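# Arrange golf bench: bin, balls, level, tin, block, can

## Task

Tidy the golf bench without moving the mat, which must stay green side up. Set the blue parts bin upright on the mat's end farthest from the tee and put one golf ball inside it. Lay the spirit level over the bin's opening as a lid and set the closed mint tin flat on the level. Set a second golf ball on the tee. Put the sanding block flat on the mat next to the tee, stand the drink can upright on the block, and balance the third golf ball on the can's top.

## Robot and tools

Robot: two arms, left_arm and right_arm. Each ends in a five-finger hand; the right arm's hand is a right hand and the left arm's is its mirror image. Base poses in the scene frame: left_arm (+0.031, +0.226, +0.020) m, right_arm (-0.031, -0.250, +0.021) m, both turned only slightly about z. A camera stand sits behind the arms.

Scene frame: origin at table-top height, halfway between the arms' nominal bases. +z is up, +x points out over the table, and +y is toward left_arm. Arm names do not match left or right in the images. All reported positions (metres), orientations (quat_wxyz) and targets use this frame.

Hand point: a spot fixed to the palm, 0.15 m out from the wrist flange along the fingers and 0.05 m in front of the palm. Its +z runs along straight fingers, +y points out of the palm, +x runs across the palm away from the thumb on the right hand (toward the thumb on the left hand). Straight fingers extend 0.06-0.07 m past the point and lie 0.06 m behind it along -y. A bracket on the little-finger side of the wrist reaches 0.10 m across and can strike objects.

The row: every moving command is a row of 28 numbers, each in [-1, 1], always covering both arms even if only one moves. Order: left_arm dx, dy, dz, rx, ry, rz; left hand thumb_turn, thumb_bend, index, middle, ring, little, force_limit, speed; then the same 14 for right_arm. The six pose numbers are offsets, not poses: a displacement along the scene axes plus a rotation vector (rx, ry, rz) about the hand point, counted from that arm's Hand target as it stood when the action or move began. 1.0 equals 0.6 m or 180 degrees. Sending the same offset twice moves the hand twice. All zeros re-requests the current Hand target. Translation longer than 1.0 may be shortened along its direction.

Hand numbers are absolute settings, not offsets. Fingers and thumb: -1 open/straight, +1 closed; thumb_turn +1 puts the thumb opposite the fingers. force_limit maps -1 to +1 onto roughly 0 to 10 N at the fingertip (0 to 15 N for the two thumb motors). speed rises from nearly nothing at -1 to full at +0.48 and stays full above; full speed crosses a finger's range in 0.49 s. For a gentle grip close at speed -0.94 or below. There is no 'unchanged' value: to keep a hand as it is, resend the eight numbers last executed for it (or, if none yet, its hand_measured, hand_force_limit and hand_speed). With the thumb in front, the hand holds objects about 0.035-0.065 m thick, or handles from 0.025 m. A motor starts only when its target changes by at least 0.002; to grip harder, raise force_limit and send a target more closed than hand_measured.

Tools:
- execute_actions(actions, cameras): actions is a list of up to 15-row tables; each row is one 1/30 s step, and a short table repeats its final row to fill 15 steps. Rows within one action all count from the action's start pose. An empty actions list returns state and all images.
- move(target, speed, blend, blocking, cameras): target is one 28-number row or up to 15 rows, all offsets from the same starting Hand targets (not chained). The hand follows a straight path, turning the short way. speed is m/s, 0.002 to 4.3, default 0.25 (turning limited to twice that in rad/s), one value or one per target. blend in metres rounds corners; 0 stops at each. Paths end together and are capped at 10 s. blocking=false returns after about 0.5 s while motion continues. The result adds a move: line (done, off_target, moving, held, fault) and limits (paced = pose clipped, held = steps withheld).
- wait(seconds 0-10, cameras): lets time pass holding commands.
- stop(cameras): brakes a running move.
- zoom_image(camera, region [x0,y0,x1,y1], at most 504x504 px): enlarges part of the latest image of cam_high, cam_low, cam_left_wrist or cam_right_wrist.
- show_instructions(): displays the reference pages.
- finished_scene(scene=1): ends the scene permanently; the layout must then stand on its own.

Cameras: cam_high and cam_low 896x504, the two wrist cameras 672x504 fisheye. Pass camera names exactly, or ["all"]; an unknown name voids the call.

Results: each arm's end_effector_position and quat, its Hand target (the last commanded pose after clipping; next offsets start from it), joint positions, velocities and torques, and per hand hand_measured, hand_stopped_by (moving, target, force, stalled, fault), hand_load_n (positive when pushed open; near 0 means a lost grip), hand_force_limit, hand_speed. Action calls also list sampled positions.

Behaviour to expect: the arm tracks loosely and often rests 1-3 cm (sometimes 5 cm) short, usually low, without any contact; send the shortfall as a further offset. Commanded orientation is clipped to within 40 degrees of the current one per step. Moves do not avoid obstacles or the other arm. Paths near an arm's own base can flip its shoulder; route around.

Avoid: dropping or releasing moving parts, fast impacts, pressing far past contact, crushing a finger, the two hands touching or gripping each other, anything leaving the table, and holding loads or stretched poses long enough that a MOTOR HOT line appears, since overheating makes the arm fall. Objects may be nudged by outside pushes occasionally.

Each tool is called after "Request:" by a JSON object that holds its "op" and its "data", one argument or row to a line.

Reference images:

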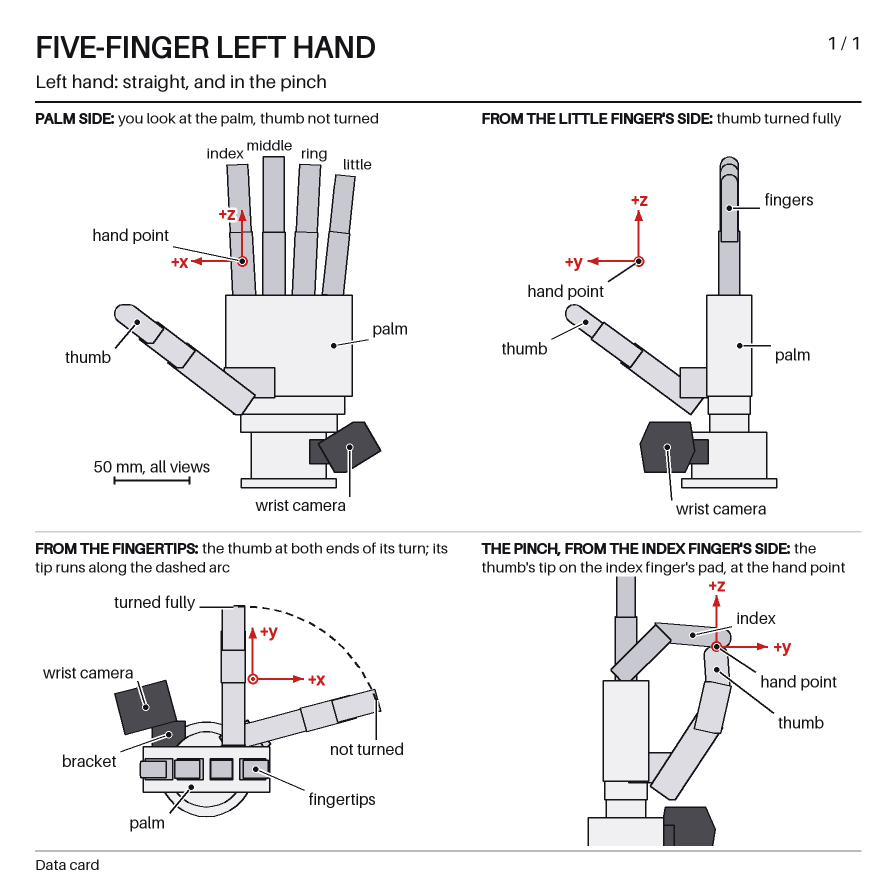

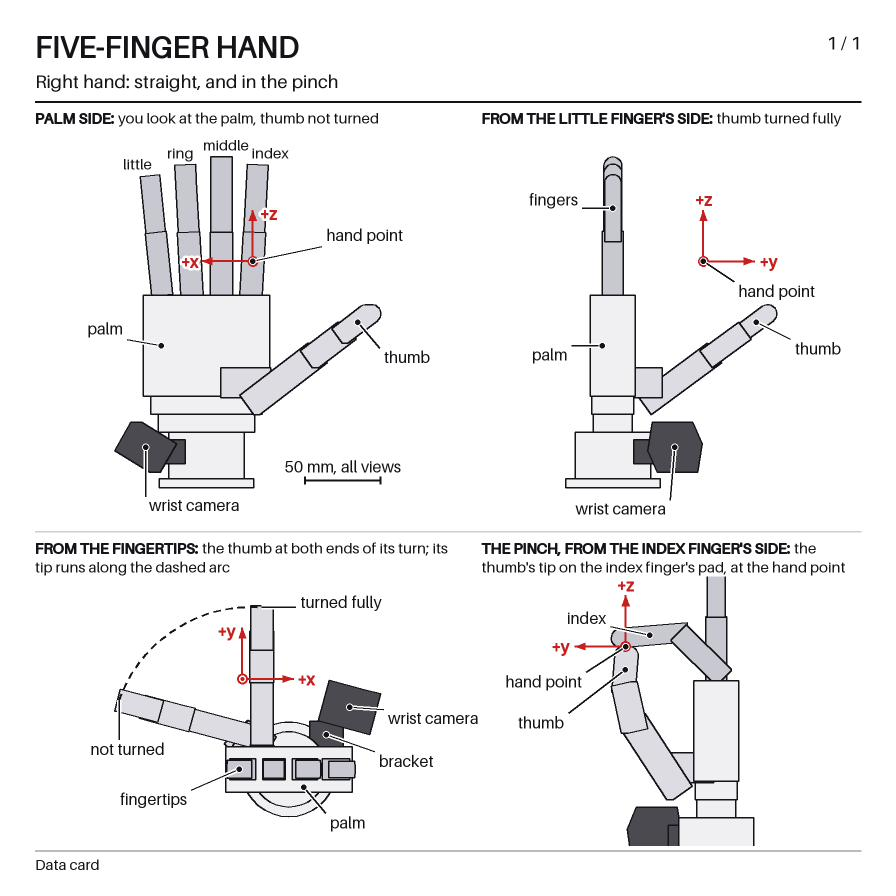

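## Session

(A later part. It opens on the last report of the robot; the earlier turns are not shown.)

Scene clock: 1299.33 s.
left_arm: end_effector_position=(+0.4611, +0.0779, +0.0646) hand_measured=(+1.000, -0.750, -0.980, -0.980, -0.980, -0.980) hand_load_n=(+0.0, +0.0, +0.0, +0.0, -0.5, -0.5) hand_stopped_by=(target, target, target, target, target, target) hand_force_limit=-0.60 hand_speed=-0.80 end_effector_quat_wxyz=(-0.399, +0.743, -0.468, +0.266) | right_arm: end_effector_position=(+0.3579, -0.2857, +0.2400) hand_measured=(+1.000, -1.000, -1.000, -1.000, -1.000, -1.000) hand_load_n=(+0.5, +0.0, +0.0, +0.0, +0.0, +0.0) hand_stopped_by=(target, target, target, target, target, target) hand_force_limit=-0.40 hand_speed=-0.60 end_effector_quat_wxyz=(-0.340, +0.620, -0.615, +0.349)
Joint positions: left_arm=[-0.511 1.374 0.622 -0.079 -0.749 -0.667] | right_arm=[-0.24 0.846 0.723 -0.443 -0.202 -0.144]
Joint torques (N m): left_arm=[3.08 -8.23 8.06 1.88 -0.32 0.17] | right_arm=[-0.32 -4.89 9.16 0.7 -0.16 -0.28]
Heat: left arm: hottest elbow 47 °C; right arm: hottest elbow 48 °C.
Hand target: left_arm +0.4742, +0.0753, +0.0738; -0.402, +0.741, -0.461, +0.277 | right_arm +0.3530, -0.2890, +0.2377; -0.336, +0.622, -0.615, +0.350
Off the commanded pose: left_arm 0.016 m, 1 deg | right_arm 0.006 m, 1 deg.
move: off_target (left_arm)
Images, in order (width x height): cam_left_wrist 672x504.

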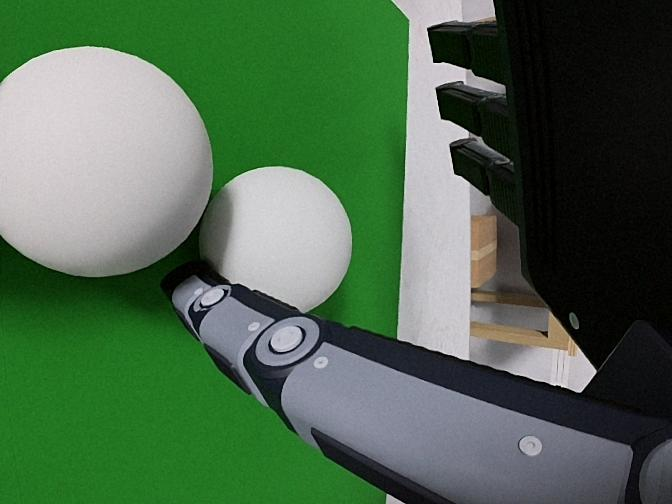

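Request:
{"op": "move", "data": {
  "target": [-0.002,0,-0.01,0,0,0,1,-0.75,-0.98,-0.98,-0.98,-0.98,-0.6,-0.8,0,0,0,0,0,0,1,-1,-1,-1,-1,-1,-0.4,-0.6],
  "speed": 0.08,
  "cameras": []
}}

Request:
{"op": "execute_actions", "data": {
  "actions": [
    [[0,0,0,0,0,0,1,-0.75,0.2,0.2,-0.98,-0.98,-0.7,-0.93,0,0,0,0,0,0,1,-1,-1,-1,-1,-1,-0.4,-0.6]],
    [[0,0,0,0,0,0,1,-0.75,0.2,0.2,-0.98,-0.98,-0.7,-0.93,0,0,0,0,0,0,1,-1,-1,-1,-1,-1,-0.4,-0.6]],
    [[0,0,0,0,0,0,1,-0.75,0.2,0.2,-0.98,-0.98,-0.7,-0.93,0,0,0,0,0,0,1,-1,-1,-1,-1,-1,-0.4,-0.6]]
  ]
}}

Request:
{"op": "wait", "data": {
  "seconds": 4,
  "cameras": ["cam_left_wrist","cam_high"]
}}

Scene clock: 1310.43 s.
left_arm: end_effector_position=(+0.4641, +0.0762, +0.0637) hand_measured=(+1.000, -0.750, -0.980, -0.980, -0.980, -0.980) hand_load_n=(+0.0, +0.0, +0.0, +0.0, +0.0, +0.0) hand_stopped_by=(target, target, target, target, target, target) hand_force_limit=-0.60 hand_speed=-0.80 end_effector_quat_wxyz=(-0.399, +0.742, -0.465, +0.270) | right_arm: end_effector_position=(+0.3579, -0.2857, +0.2400) hand_measured=(+1.000, -1.000, -1.000, -1.000, -1.000, -1.000) hand_load_n=(+0.0, +0.0, +0.0, -0.5, +0.0, +0.0) hand_stopped_by=(target, target, target, target, target, target) hand_force_limit=-0.40 hand_speed=-0.60 end_effector_quat_wxyz=(-0.340, +0.620, -0.615, +0.349)
Joint positions: left_arm=[-0.511 1.384 0.622 -0.058 -0.749 -0.666] | right_arm=[-0.24 0.846 0.723 -0.443 -0.202 -0.144]
Joint torques (N m): left_arm=[2.9 -8.12 7.34 1.92 -0.32 0.16] | right_arm=[-0.32 -4.84 9.14 0.7 -0.16 -0.28]
Heat: left arm: hottest elbow 47 °C; right arm: hottest elbow 48 °C.
Hand target: left_arm +0.4730, +0.0753, +0.0678; -0.402, +0.741, -0.462, +0.277 | right_arm +0.3530, -0.2890, +0.2377; -0.336, +0.622, -0.615, +0.350
Off the commanded pose: left_arm 0.010 m, 1 deg | right_arm 0.006 m, 1 deg.
move: done
No camera images: "cameras" was empty.

Scene clock: 1314.93 s.
left_arm: end_effector_position=(+0.4641, +0.0762, +0.0637) hand_measured=(+1.000, -0.750, -0.114, -0.114, -0.980, -0.980) hand_load_n=(+0.0, +0.0, +0.0, +0.0, +0.0, +0.0) hand_stopped_by=(target, target, moving, moving, target, target) hand_force_limit=-0.70 hand_speed=-0.93 end_effector_quat_wxyz=(-0.399, +0.742, -0.465, +0.271) | right_arm: end_effector_position=(+0.3579, -0.2857, +0.2400) hand_measured=(+1.000, -1.000, -1.000, -1.000, -1.000, -1.000) hand_load_n=(+0.0, +0.0, +0.0, -0.5, +0.0, +0.0) hand_stopped_by=(target, target, target, target, target, target) hand_force_limit=-0.40 hand_speed=-0.60 end_effector_quat_wxyz=(-0.340, +0.620, -0.615, +0.349)
Joint positions: left_arm=[-0.511 1.384 0.622 -0.058 -0.749 -0.666] | right_arm=[-0.24 0.846 0.723 -0.443 -0.202 -0.144]
Joint torques (N m): left_arm=[2.96 -8.12 7.35 1.84 -0.32 0.17] | right_arm=[-0.32 -4.89 9.16 0.72 -0.16 -0.28]
Heat: left arm: hottest elbow 47 °C; right arm: hottest elbow 48 °C.
Hand target: left_arm +0.4730, +0.0753, +0.0679; -0.402, +0.741, -0.461, +0.277 | right_arm +0.3530, -0.2890, +0.2377; -0.336, +0.622, -0.615, +0.350
Off the commanded pose: left_arm 0.010 m, 1 deg | right_arm 0.006 m, 1 deg.
not at rest: the robot was still moving 3 seconds after this call's last action.
Step readings (end_effector_position of left_arm | right_arm):
0: (+0.4641, +0.0762, +0.0637) | (+0.3579, -0.2857, +0.2400)
1: (+0.4641, +0.0762, +0.0637) | (+0.3579, -0.2857, +0.2400)
2: (+0.4641, +0.0762, +0.0637) | (+0.3579, -0.2857, +0.2400)
4: (+0.4641, +0.0762, +0.0637) | (+0.3579, -0.2857, +0.2400)
8: (+0.4641, +0.0762, +0.0637) | (+0.3579, -0.2857, +0.2400)
15: (+0.4641, +0.0762, +0.0637) | (+0.3579, -0.2857, +0.2400)
16: (+0.4641, +0.0762, +0.0637) | (+0.3579, -0.2857, +0.2400)
17: (+0.4641, +0.0762, +0.0637) | (+0.3579, -0.2857, +0.2400)
19: (+0.4641, +0.0762, +0.0637) | (+0.3579, -0.2857, +0.2400)
23: (+0.4641, +0.0762, +0.0637) | (+0.3579, -0.2857, +0.2400)
30: (+0.4641, +0.0762, +0.0637) | (+0.3579, -0.2857, +0.2400)
31: (+0.4641, +0.0762, +0.0637) | (+0.3579, -0.2857, +0.2400)
32: (+0.4641, +0.0762, +0.0637) | (+0.3579, -0.2857, +0.2400)
34: (+0.4641, +0.0762, +0.0637) | (+0.3579, -0.2857, +0.2400)
38: (+0.4641, +0.0762, +0.0637) | (+0.3579, -0.2857, +0.2400)
45: (+0.4641, +0.0762, +0.0637) | (+0.3579, -0.2857, +0.2400)

Scene clock: 1318.93 s.
left_arm: end_effector_position=(+0.4641, +0.0762, +0.0637) hand_measured=(+1.000, -0.750, +0.070, +0.024, -0.980, -0.980) hand_load_n=(-0.5, +3.5, +2.0, +1.0, +0.0, +0.0) hand_stopped_by=(target, target, force, force, target, target) hand_force_limit=-0.70 hand_speed=-0.93 end_effector_quat_wxyz=(-0.399, +0.742, -0.465, +0.271) | right_arm: end_effector_position=(+0.3579, -0.2857, +0.2400) hand_measured=(+1.000, -1.000, -1.000, -1.000, -1.000, -1.000) hand_load_n=(+0.0, +0.0, +0.0, +0.0, +0.0, +0.0) hand_stopped_by=(target, target, target, target, target, target) hand_force_limit=-0.40 hand_speed=-0.60 end_effector_quat_wxyz=(-0.340, +0.620, -0.615, +0.349)
Joint positions: left_arm=[-0.511 1.384 0.622 -0.058 -0.749 -0.666] | right_arm=[-0.24 0.846 0.723 -0.443 -0.202 -0.144]
Joint torques (N m): left_arm=[3.02 -8.12 7.36 1.81 -0.31 0.17] | right_arm=[-0.32 -4.84 9.14 0.72 -0.16 -0.28]
Heat: left arm: hottest elbow 47 °C; right arm: hottest elbow 48 °C.
Hand target: left_arm +0.4730, +0.0753, +0.0679; -0.402, +0.741, -0.461, +0.277 | right_arm +0.3530, -0.2890, +0.2377; -0.336, +0.622, -0.615, +0.350
Off the commanded pose: left_arm 0.010 m, 1 deg | right_arm 0.006 m, 1 deg.
wait: 4.00 s; at rest by 1.07 s
Images, in order (width x height): cam_high 896x504, cam_left_wrist 672x504.

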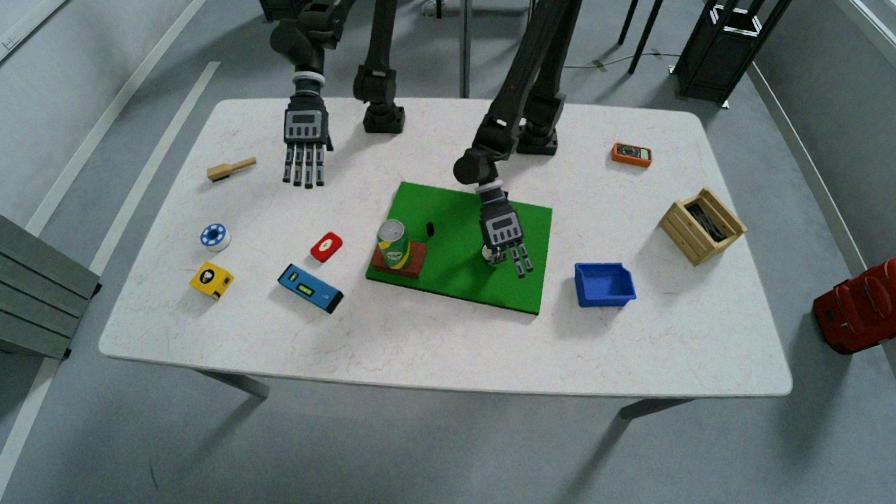

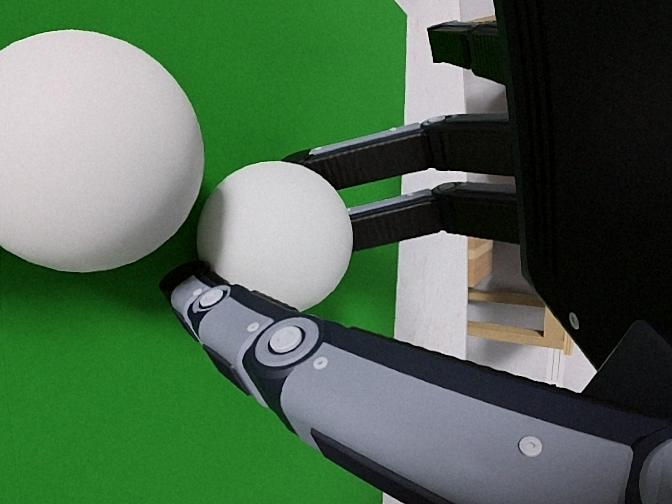

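Request:
{"op": "move", "data": {
  "target": [0.01,0,0.06,0,0,0,1,-0.75,0.2,0.2,-0.98,-0.98,-0.7,-0.93,0,0,0,0,0,0,1,-1,-1,-1,-1,-1,-0.4,-0.6],
  "speed": 0.12,
  "cameras": ["cam_left_wrist","cam_high","cam_low"]
}}

Request:
{"op": "zoom_image", "data": {
  "camera": "cam_high",
  "region": [410, 205, 450, 245]
}}

Request:
{"op": "zoom_image", "data": {
  "camera": "cam_low",
  "region": [320, 260, 420, 310]
}}

Scene clock: 1339.53 s.
left_arm: end_effector_position=(+0.4607, +0.0803, +0.0795) hand_measured=(+1.000, -0.750, +0.070, +0.024, -0.980, -0.980) hand_load_n=(+0.0, +3.5, +2.5, +1.0, +0.0, +0.0) hand_stopped_by=(target, target, force, force, target, target) hand_force_limit=-0.70 hand_speed=-0.93 end_effector_quat_wxyz=(-0.398, +0.743, -0.472, +0.259) | right_arm: end_effector_position=(+0.3579, -0.2857, +0.2400) hand_measured=(+1.000, -1.000, -1.000, -1.000, -1.000, -1.000) hand_load_n=(+0.0, +0.0, +0.0, +0.0, +0.0, +0.0) hand_stopped_by=(target, target, target, target, target, target) hand_force_limit=-0.40 hand_speed=-0.60 end_effector_quat_wxyz=(-0.340, +0.620, -0.615, +0.349)
Joint positions: left_arm=[-0.505 1.338 0.647 -0.151 -0.744 -0.659] | right_arm=[-0.24 0.846 0.723 -0.443 -0.202 -0.144]
Joint torques (N m): left_arm=[3.14 -9.47 10.11 1.01 -0.32 0.17] | right_arm=[-0.32 -4.84 9.16 0.72 -0.16 -0.28]
Heat: left arm: hottest elbow 47 °C; right arm: hottest elbow 48 °C.
Hand target: left_arm +0.4790, +0.0753, +0.1039; -0.401, +0.741, -0.461, +0.277 | right_arm +0.3530, -0.2890, +0.2377; -0.336, +0.622, -0.615, +0.350
Off the commanded pose: left_arm 0.031 m, 2 deg | right_arm 0.006 m, 1 deg.
move: off_target (left_arm)
Images, in order (width x height): cam_high 896x504, cam_low 896x504, cam_left_wrist 672x504.

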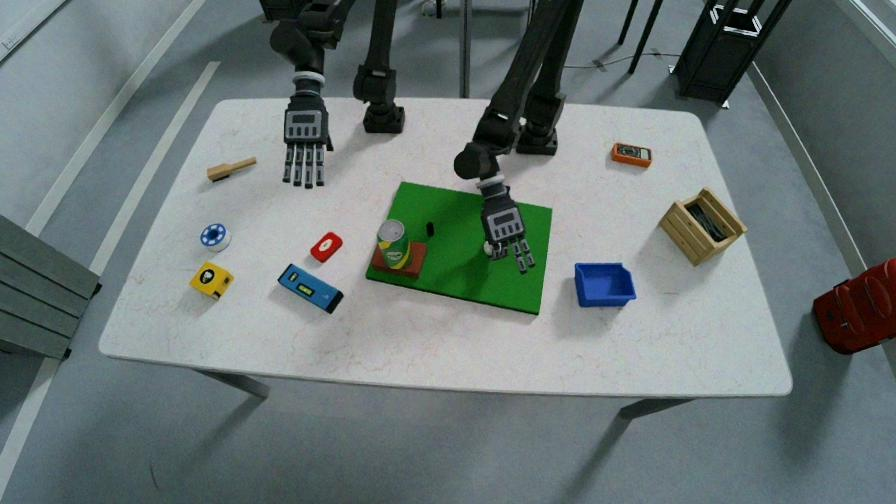

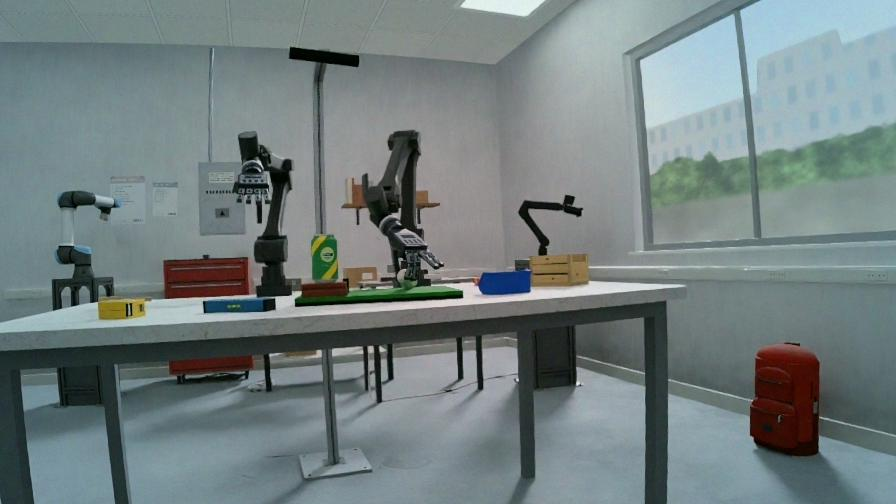

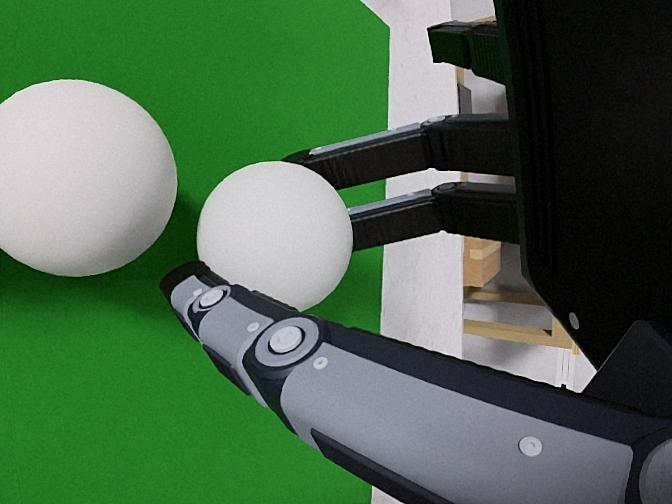

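Scaled by 12.600 from the camera's 896x504 image, which has a finer 1280x720 frame.

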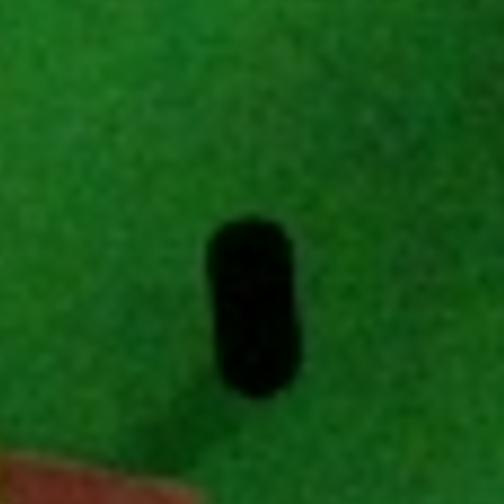

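Scaled by 5.040 from the camera's 896x504 image, which has a finer 1280x720 frame.

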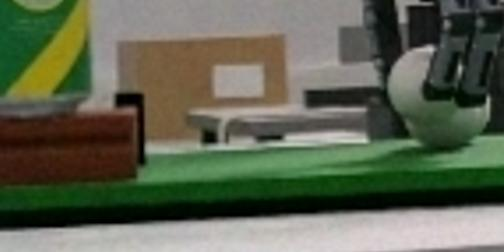

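Request:
{"op": "move", "data": {
  "target": [
    [0,-0.01,0.10,0,0,0,1,-0.75,0.2,0.2,-0.98,-0.98,-0.7,-0.93,0,-0.1,0,0,0,0,1,-1,-1,-1,-1,-1,-0.4,-0.6],
    [-0.07,-0.24,0.11,0,0,0,1,-0.75,0.2,0.2,-0.98,-0.98,-0.7,-0.93,0,-0.12,0,0,0,0,1,-1,-1,-1,-1,-1,-0.4,-0.6]
  ],
  "speed": 0.15,
  "blend": 0.02,
  "cameras": ["cam_left_wrist","cam_high","cam_low"]
}}

Request:
{"op": "zoom_image", "data": {
  "camera": "cam_high",
  "region": [370, 165, 490, 285]
}}

Request:
{"op": "zoom_image", "data": {
  "camera": "cam_low",
  "region": [290, 200, 410, 300]
}}

Scene clock: 1375.30 s.
left_arm: end_effector_position=(+0.4255, -0.0527, +0.1509) hand_measured=(+1.000, -0.750, +0.070, +0.024, -0.980, -0.980) hand_load_n=(+0.0, +3.5, +2.5, +1.0, +0.0, +0.0) hand_stopped_by=(target, target, force, force, target, target) hand_force_limit=-0.70 hand_speed=-0.93 end_effector_quat_wxyz=(-0.407, +0.737, -0.474, +0.259) | right_arm: end_effector_position=(+0.3441, -0.3513, +0.2192) hand_measured=(+1.000, -1.000, -1.000, -1.000, -1.000, -1.000) hand_load_n=(+0.0, +0.0, +0.0, +0.0, +0.0, +0.0) hand_stopped_by=(target, target, target, target, target, target) hand_force_limit=-0.40 hand_speed=-0.60 end_effector_quat_wxyz=(-0.335, +0.623, -0.622, +0.337)
Joint positions: left_arm=[-0.849 1.408 0.972 -0.727 -0.948 -1.077] | right_arm=[-0.485 0.915 0.723 -0.448 -0.406 -0.288]
Joint torques (N m): left_arm=[1.79 -9.17 11.21 0.47 -0.66 -0.09] | right_arm=[-0.38 -3.96 12.97 0.64 -0.3 -0.28]
Heat: left arm: hottest elbow 47 °C; right arm: hottest elbow 48 °C.
Hand target: left_arm +0.4370, -0.0686, +0.1698; -0.402, +0.741, -0.461, +0.277 | right_arm +0.3530, -0.3610, +0.2377; -0.336, +0.622, -0.615, +0.350
Off the commanded pose: left_arm 0.027 m, 3 deg | right_arm 0.023 m, 2 deg.
move: off_target (left_arm, right_arm)
Images, in order (width x height): cam_high 896x504, cam_low 896x504, cam_left_wrist 672x504.

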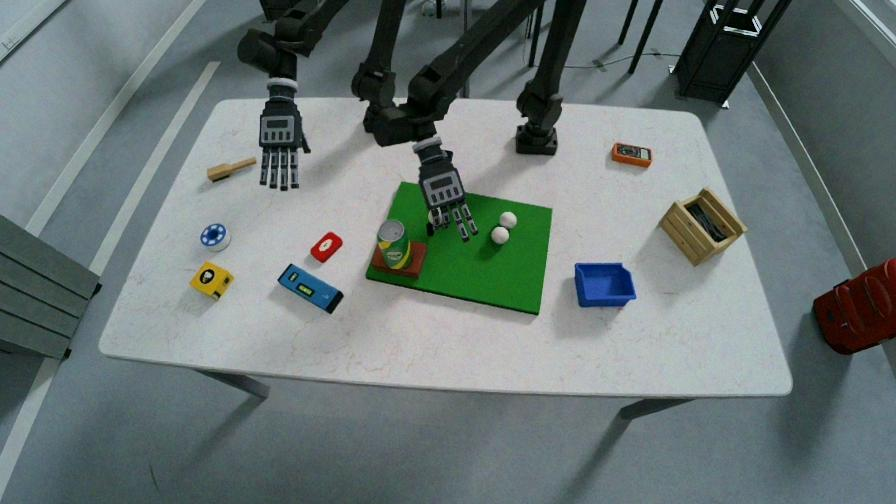

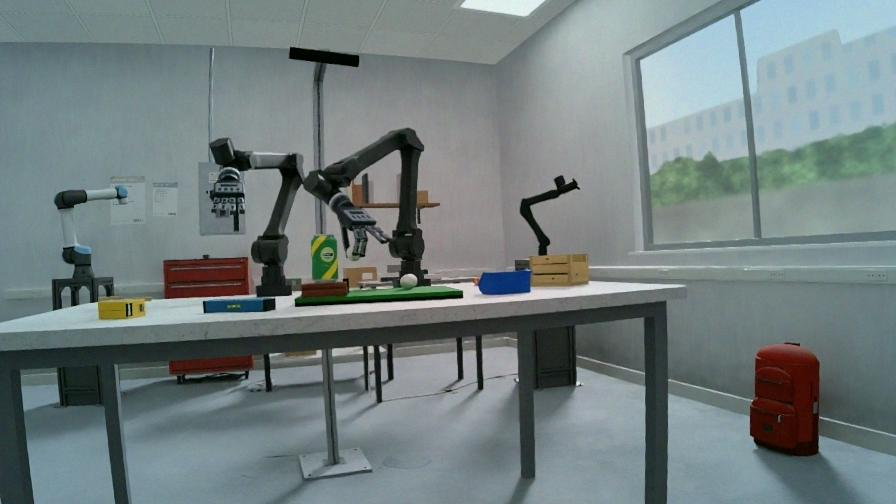

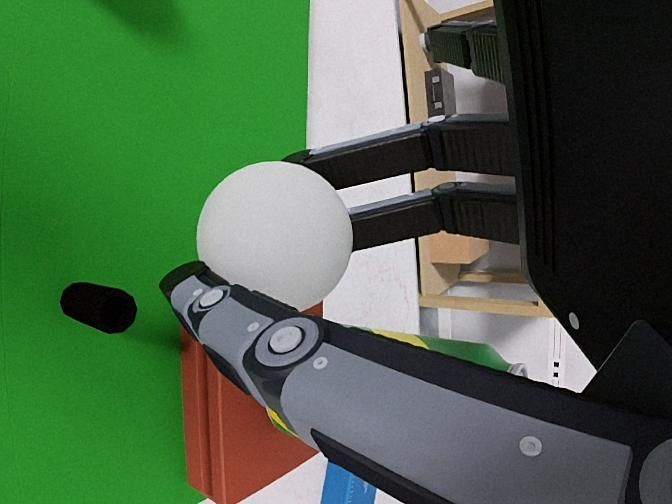

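Scaled by 4.200 from the camera's 896x504 image, which has a finer 1280x720 frame.

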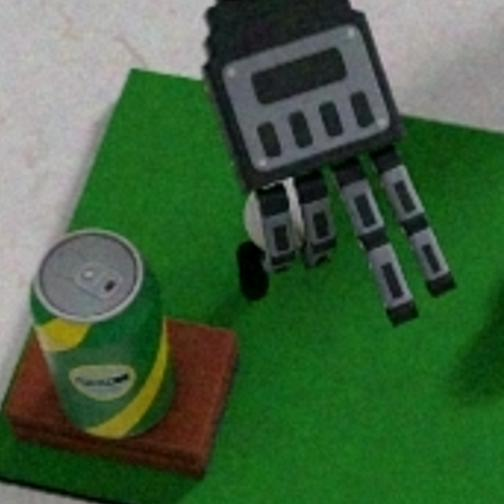

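Scaled by 4.200 from the camera's 896x504 image, which has a finer 1280x720 frame.

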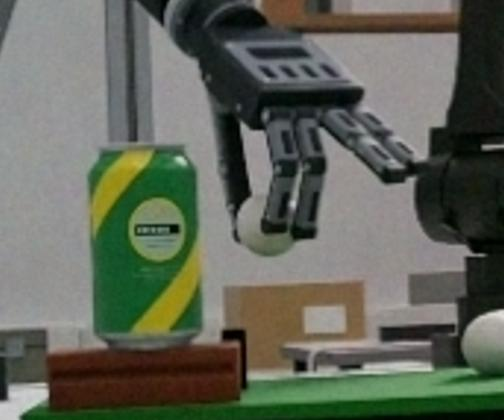

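Request:
{"op": "execute_actions", "data": {
  "actions": [],
  "cameras": ["cam_high","cam_low"]
}}

Scene clock: 1416.43 s.
left_arm: end_effector_position=(+0.4255, -0.0527, +0.1508) hand_measured=(+1.000, -0.750, +0.070, +0.024, -0.980, -0.980) hand_load_n=(+0.0, +4.0, +2.5, +1.0, +0.0, +0.0) hand_stopped_by=(target, target, force, force, target, target) hand_force_limit=-0.70 hand_speed=-0.93 end_effector_quat_wxyz=(-0.407, +0.737, -0.474, +0.258) | right_arm: end_effector_position=(+0.3441, -0.3513, +0.2192) hand_measured=(+1.000, -1.000, -1.000, -1.000, -1.000, -1.000) hand_load_n=(+0.0, +0.0, +0.0, +0.0, +0.0, +0.0) hand_stopped_by=(target, target, target, target, target, target) hand_force_limit=-0.40 hand_speed=-0.60 end_effector_quat_wxyz=(-0.335, +0.623, -0.622, +0.337)
Joint positions: left_arm=[-0.849 1.408 0.972 -0.727 -0.948 -1.077] | right_arm=[-0.485 0.915 0.723 -0.448 -0.406 -0.288]
Joint velocities: within noise
Joint torques (N m): left_arm=[1.79 -9.7 11.18 0.39 -0.67 -0.09] | right_arm=[-0.32 -3.96 12.97 0.64 -0.3 -0.28]
Heat: left arm: hottest elbow 50 °C; right arm: hottest elbow 52 °C.
Hand target: left_arm +0.4370, -0.0686, +0.1697; -0.402, +0.741, -0.462, +0.276 | right_arm +0.3530, -0.3610, +0.2377; -0.336, +0.622, -0.615, +0.350
Off the commanded pose: left_arm 0.027 m, 3 deg | right_arm 0.023 m, 2 deg.
Images, in order (width x height): cam_high 896x504, cam_low 896x504.

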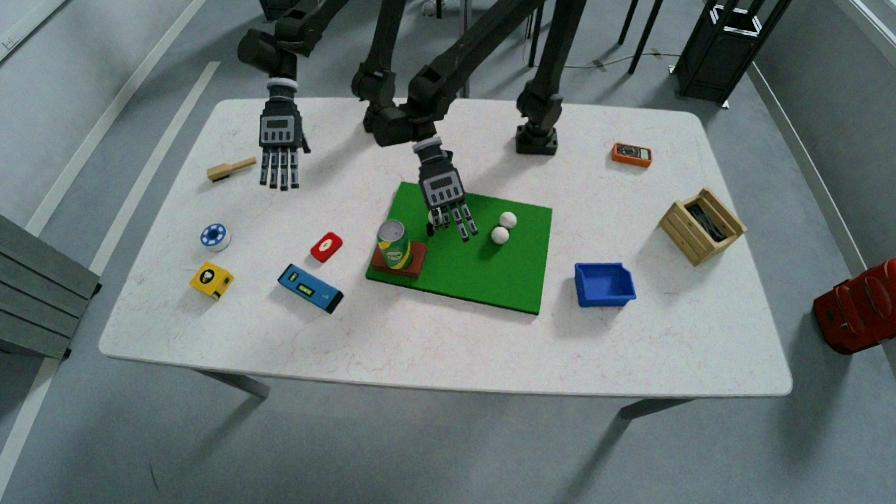

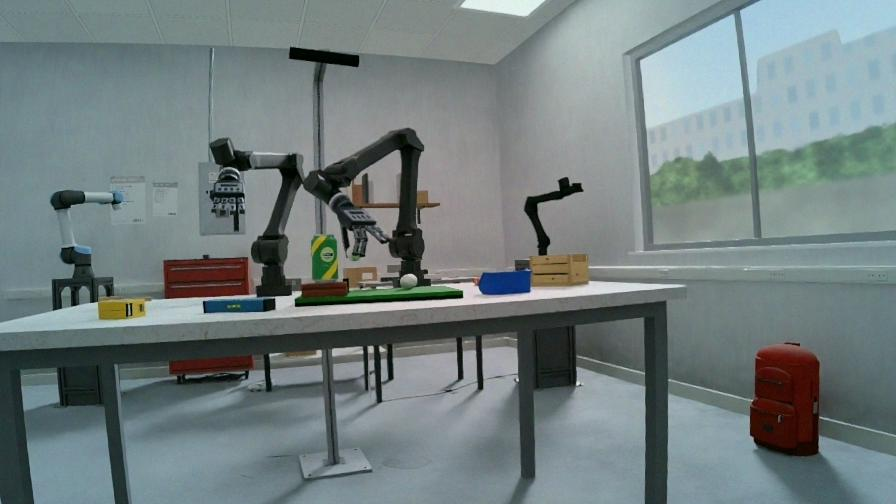

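Request:
{"op": "move", "data": {
  "target": [-0.0267,-0.0367,-0.0417,0,0,0, 1,-0.75,0.2,0.2,-0.98,-0.98,-0.7,-0.93, 0,0,0,0,0,0, 1,-1,-1,-1,-1,-1,-0.4,-0.6],
  "speed": 0.1,
  "cameras": ["cam_high","cam_low"]
}}

Request:
{"op": "zoom_image", "data": {
  "camera": "cam_high",
  "region": [370, 165, 490, 285]
}}

Request:
{"op": "zoom_image", "data": {
  "camera": "cam_low",
  "region": [290, 200, 410, 300]
}}

Scene clock: 1423.53 s.
left_arm: end_effector_position=(+0.4110, -0.0734, +0.1261) hand_measured=(+1.000, -0.750, +0.070, +0.024, -0.980, -0.980) hand_load_n=(+0.0, +3.5, +2.5, +1.0, +0.0, +0.0) hand_stopped_by=(target, target, force, force, target, target) hand_force_limit=-0.70 hand_speed=-0.93 end_effector_quat_wxyz=(-0.408, +0.737, -0.473, +0.258) | right_arm: end_effector_position=(+0.3441, -0.3513, +0.2192) hand_measured=(+1.000, -1.000, -1.000, -1.000, -1.000, -1.000) hand_load_n=(+0.0, +0.0, +0.0, +0.0, +0.0, +0.0) hand_stopped_by=(target, target, target, target, target, target) hand_force_limit=-0.40 hand_speed=-0.60 end_effector_quat_wxyz=(-0.335, +0.623, -0.622, +0.337)
Joint positions: left_arm=[-0.91 1.471 0.972 -0.748 -0.972 -1.178] | right_arm=[-0.485 0.915 0.723 -0.448 -0.406 -0.288]
Joint torques (N m): left_arm=[1.67 -10.46 10.71 0.25 -0.69 -0.09] | right_arm=[-0.38 -3.96 12.98 0.64 -0.3 -0.28]
Heat: left arm: hottest elbow 51 °C; right arm: hottest elbow 53 °C.
Hand target: left_arm +0.4210, -0.0907, +0.1447; -0.401, +0.741, -0.461, +0.277 | right_arm +0.3530, -0.3610, +0.2377; -0.336, +0.622, -0.615, +0.350
Off the commanded pose: left_arm 0.027 m, 3 deg | right_arm 0.023 m, 2 deg.
move: off_target (left_arm, right_arm)
Images, in order (width x height): cam_high 896x504, cam_low 896x504.

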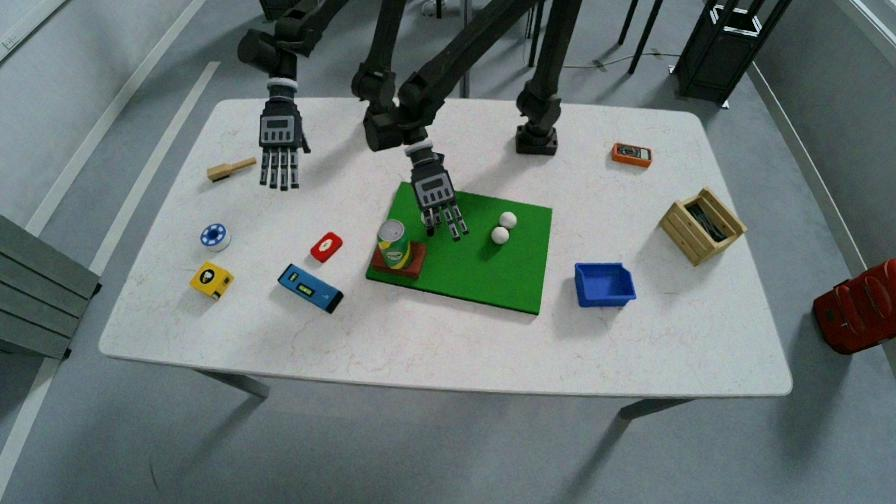

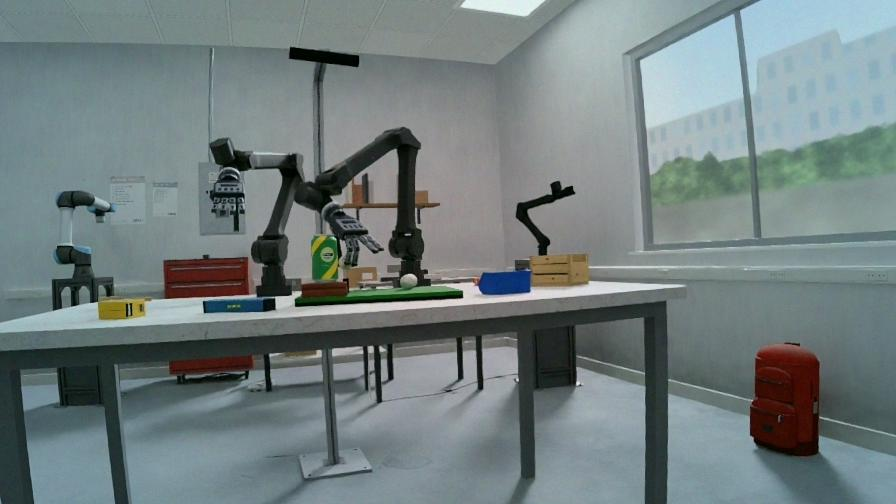

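Scaled by 4.200 from the camera's 896x504 image, which has a finer 1280x720 frame.

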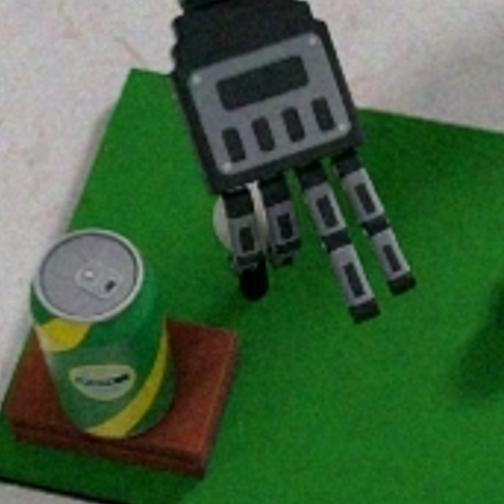

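Scaled by 4.200 from the camera's 896x504 image, which has a finer 1280x720 frame.

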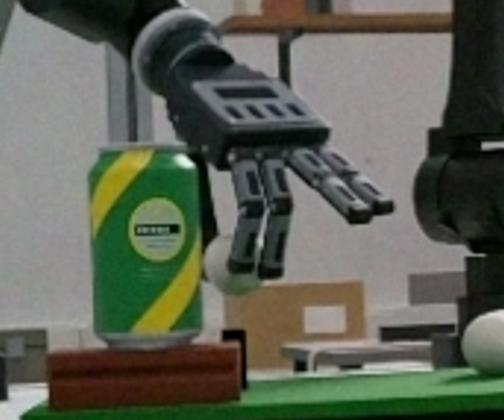

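Request:
{"op": "move", "data": {
  "target": [-0.0067,-0.0083,-0.0233,0,0,0, 1,-0.75,0.2,0.2,-0.98,-0.98,-0.7,-0.93, 0,0,0,0,0,0, 1,-1,-1,-1,-1,-1,-0.4,-0.6],
  "speed": 0.1,
  "cameras": ["cam_high","cam_low"]
}}

Request:
{"op": "zoom_image", "data": {
  "camera": "cam_high",
  "region": [400, 185, 460, 245]
}}

Request:
{"op": "zoom_image", "data": {
  "camera": "cam_low",
  "region": [310, 230, 380, 300]
}}

Scene clock: 1439.60 s.
left_arm: end_effector_position=(+0.4085, -0.0780, +0.1166) hand_measured=(+1.000, -0.750, +0.070, +0.024, -0.980, -0.980) hand_load_n=(+0.0, +3.5, +2.5, +1.0, +0.0, +0.0) hand_stopped_by=(target, target, force, force, target, target) hand_force_limit=-0.70 hand_speed=-0.93 end_effector_quat_wxyz=(-0.409, +0.737, -0.473, +0.256) | right_arm: end_effector_position=(+0.3441, -0.3513, +0.2192) hand_measured=(+1.000, -1.000, -1.000, -1.000, -1.000, -1.000) hand_load_n=(+0.0, +0.0, +0.0, +0.0, +0.0, +0.0) hand_stopped_by=(target, target, target, target, target, target) hand_force_limit=-0.40 hand_speed=-0.60 end_effector_quat_wxyz=(-0.335, +0.623, -0.622, +0.337)
Joint positions: left_arm=[-0.922 1.495 0.972 -0.748 -0.977 -1.204] | right_arm=[-0.485 0.915 0.723 -0.448 -0.406 -0.288]
Joint torques (N m): left_arm=[1.38 -10.64 9.76 0.79 -0.7 -0.06] | right_arm=[-0.38 -4.01 12.97 0.64 -0.3 -0.28]
Heat: left arm: hottest elbow 51 °C; right arm: hottest elbow 54 °C.
Hand target: left_arm +0.4170, -0.0957, +0.1308; -0.401, +0.741, -0.461, +0.277 | right_arm +0.3530, -0.3610, +0.2377; -0.336, +0.622, -0.615, +0.350
Off the commanded pose: left_arm 0.024 m, 3 deg | right_arm 0.023 m, 2 deg.
move: off_target (left_arm, right_arm)
Images, in order (width x height): cam_high 896x504, cam_low 896x504.

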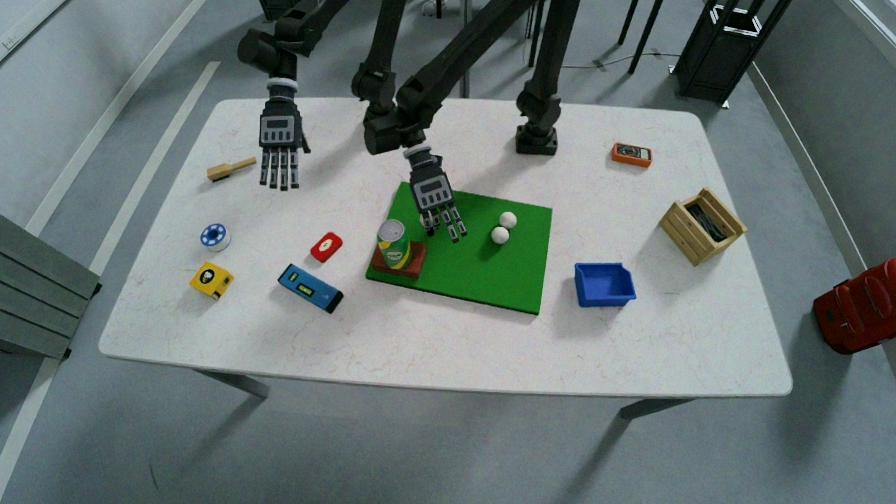

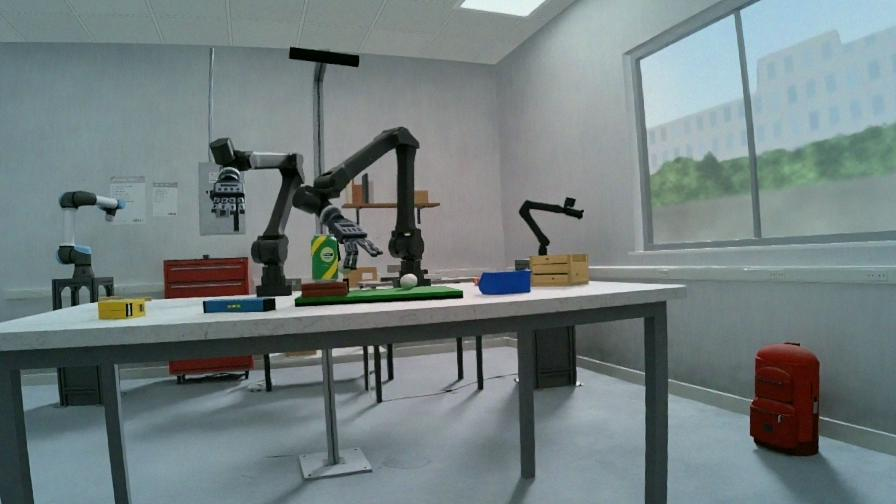

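Scaled by 8.400 from the camera's 896x504 image, which has a finer 1280x720 frame.

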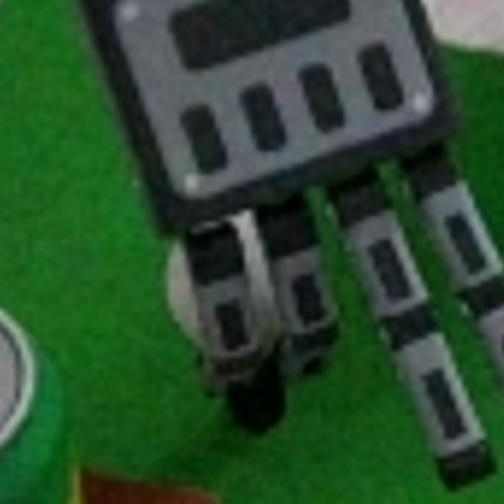

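Scaled by 7.200 from the camera's 896x504 image, which has a finer 1280x720 frame.

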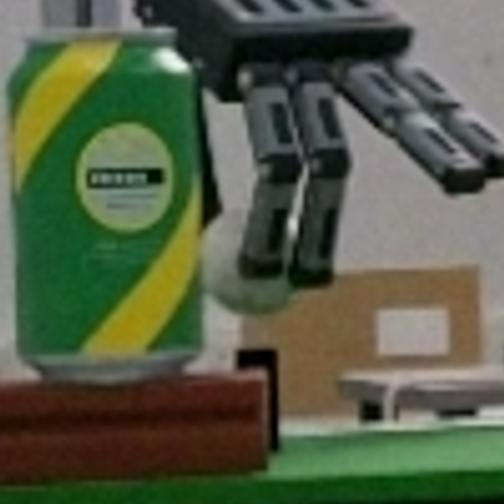

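Request:
{"op": "move", "data": {
  "target": [-0.0033,0.02,-0.0117,0,0,0, 1,-0.75,0.2,0.2,-0.98,-0.98,-0.7,-0.93, 0,0,0,0,0,0, 1,-1,-1,-1,-1,-1,-0.4,-0.6],
  "speed": 0.1,
  "cameras": ["cam_high","cam_low"]
}}

Request:
{"op": "zoom_image", "data": {
  "camera": "cam_high",
  "region": [400, 185, 460, 245]
}}

Request:
{"op": "zoom_image", "data": {
  "camera": "cam_low",
  "region": [310, 230, 380, 300]
}}

Scene clock: 1469.03 s.
left_arm: end_effector_position=(+0.4119, -0.0827, +0.1174) hand_measured=(+1.000, -0.750, +0.070, +0.024, -0.980, -0.980) hand_load_n=(+0.0, +4.0, +2.5, +1.0, +0.0, +0.0) hand_stopped_by=(target, target, force, force, target, target) hand_force_limit=-0.70 hand_speed=-0.93 end_effector_quat_wxyz=(-0.404, +0.740, -0.466, +0.268) | right_arm: end_effector_position=(+0.3441, -0.3513, +0.2192) hand_measured=(+1.000, -1.000, -1.000, -1.000, -1.000, -1.000) hand_load_n=(+0.0, +0.0, +0.0, +0.0, +0.0, -0.5) hand_stopped_by=(target, target, target, target, target, target) hand_force_limit=-0.40 hand_speed=-0.60 end_effector_quat_wxyz=(-0.335, +0.623, -0.622, +0.337)
Joint positions: left_arm=[-0.922 1.495 0.967 -0.714 -0.977 -1.205] | right_arm=[-0.485 0.915 0.723 -0.448 -0.406 -0.288]
Joint torques (N m): left_arm=[2.55 -11.87 6.86 1.16 -0.56 0.13] | right_arm=[-0.32 -3.96 12.96 0.62 -0.3 -0.28]
Heat: left arm: hottest elbow 50 °C; right arm: hottest elbow 55 °C.
Hand target: left_arm +0.4150, -0.0836, +0.1237; -0.401, +0.741, -0.461, +0.276 | right_arm +0.3530, -0.3610, +0.2377; -0.336, +0.622, -0.615, +0.350
Off the commanded pose: left_arm 0.007 m, 1 deg | right_arm 0.023 m, 2 deg.
move: off_target (right_arm)
Images, in order (width x height): cam_high 896x504, cam_low 896x504.

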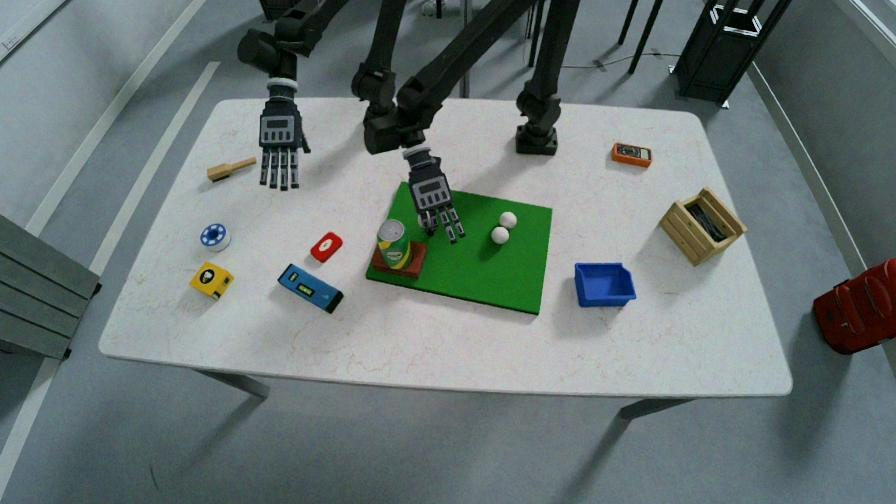

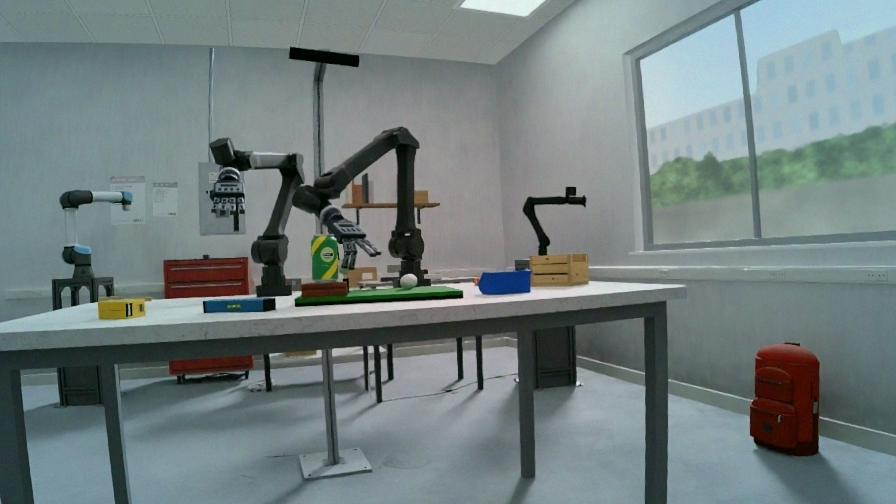

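Scaled by 8.400 from the camera's 896x504 image, which has a finer 1280x720 frame.

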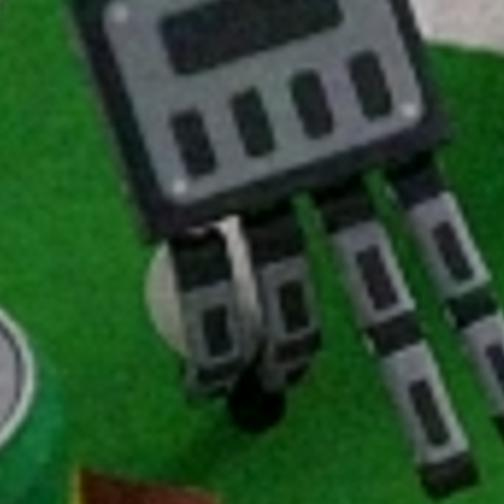

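Scaled by 7.200 from the camera's 896x504 image, which has a finer 1280x720 frame.

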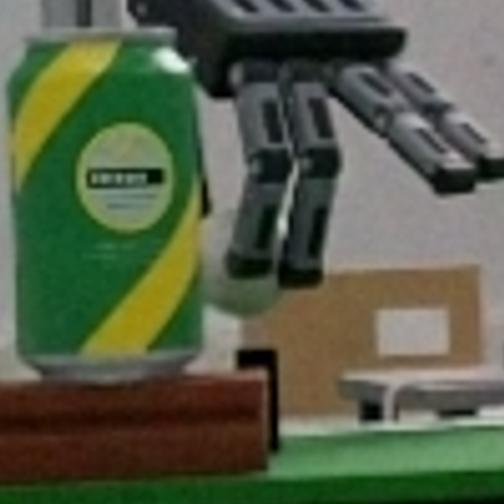

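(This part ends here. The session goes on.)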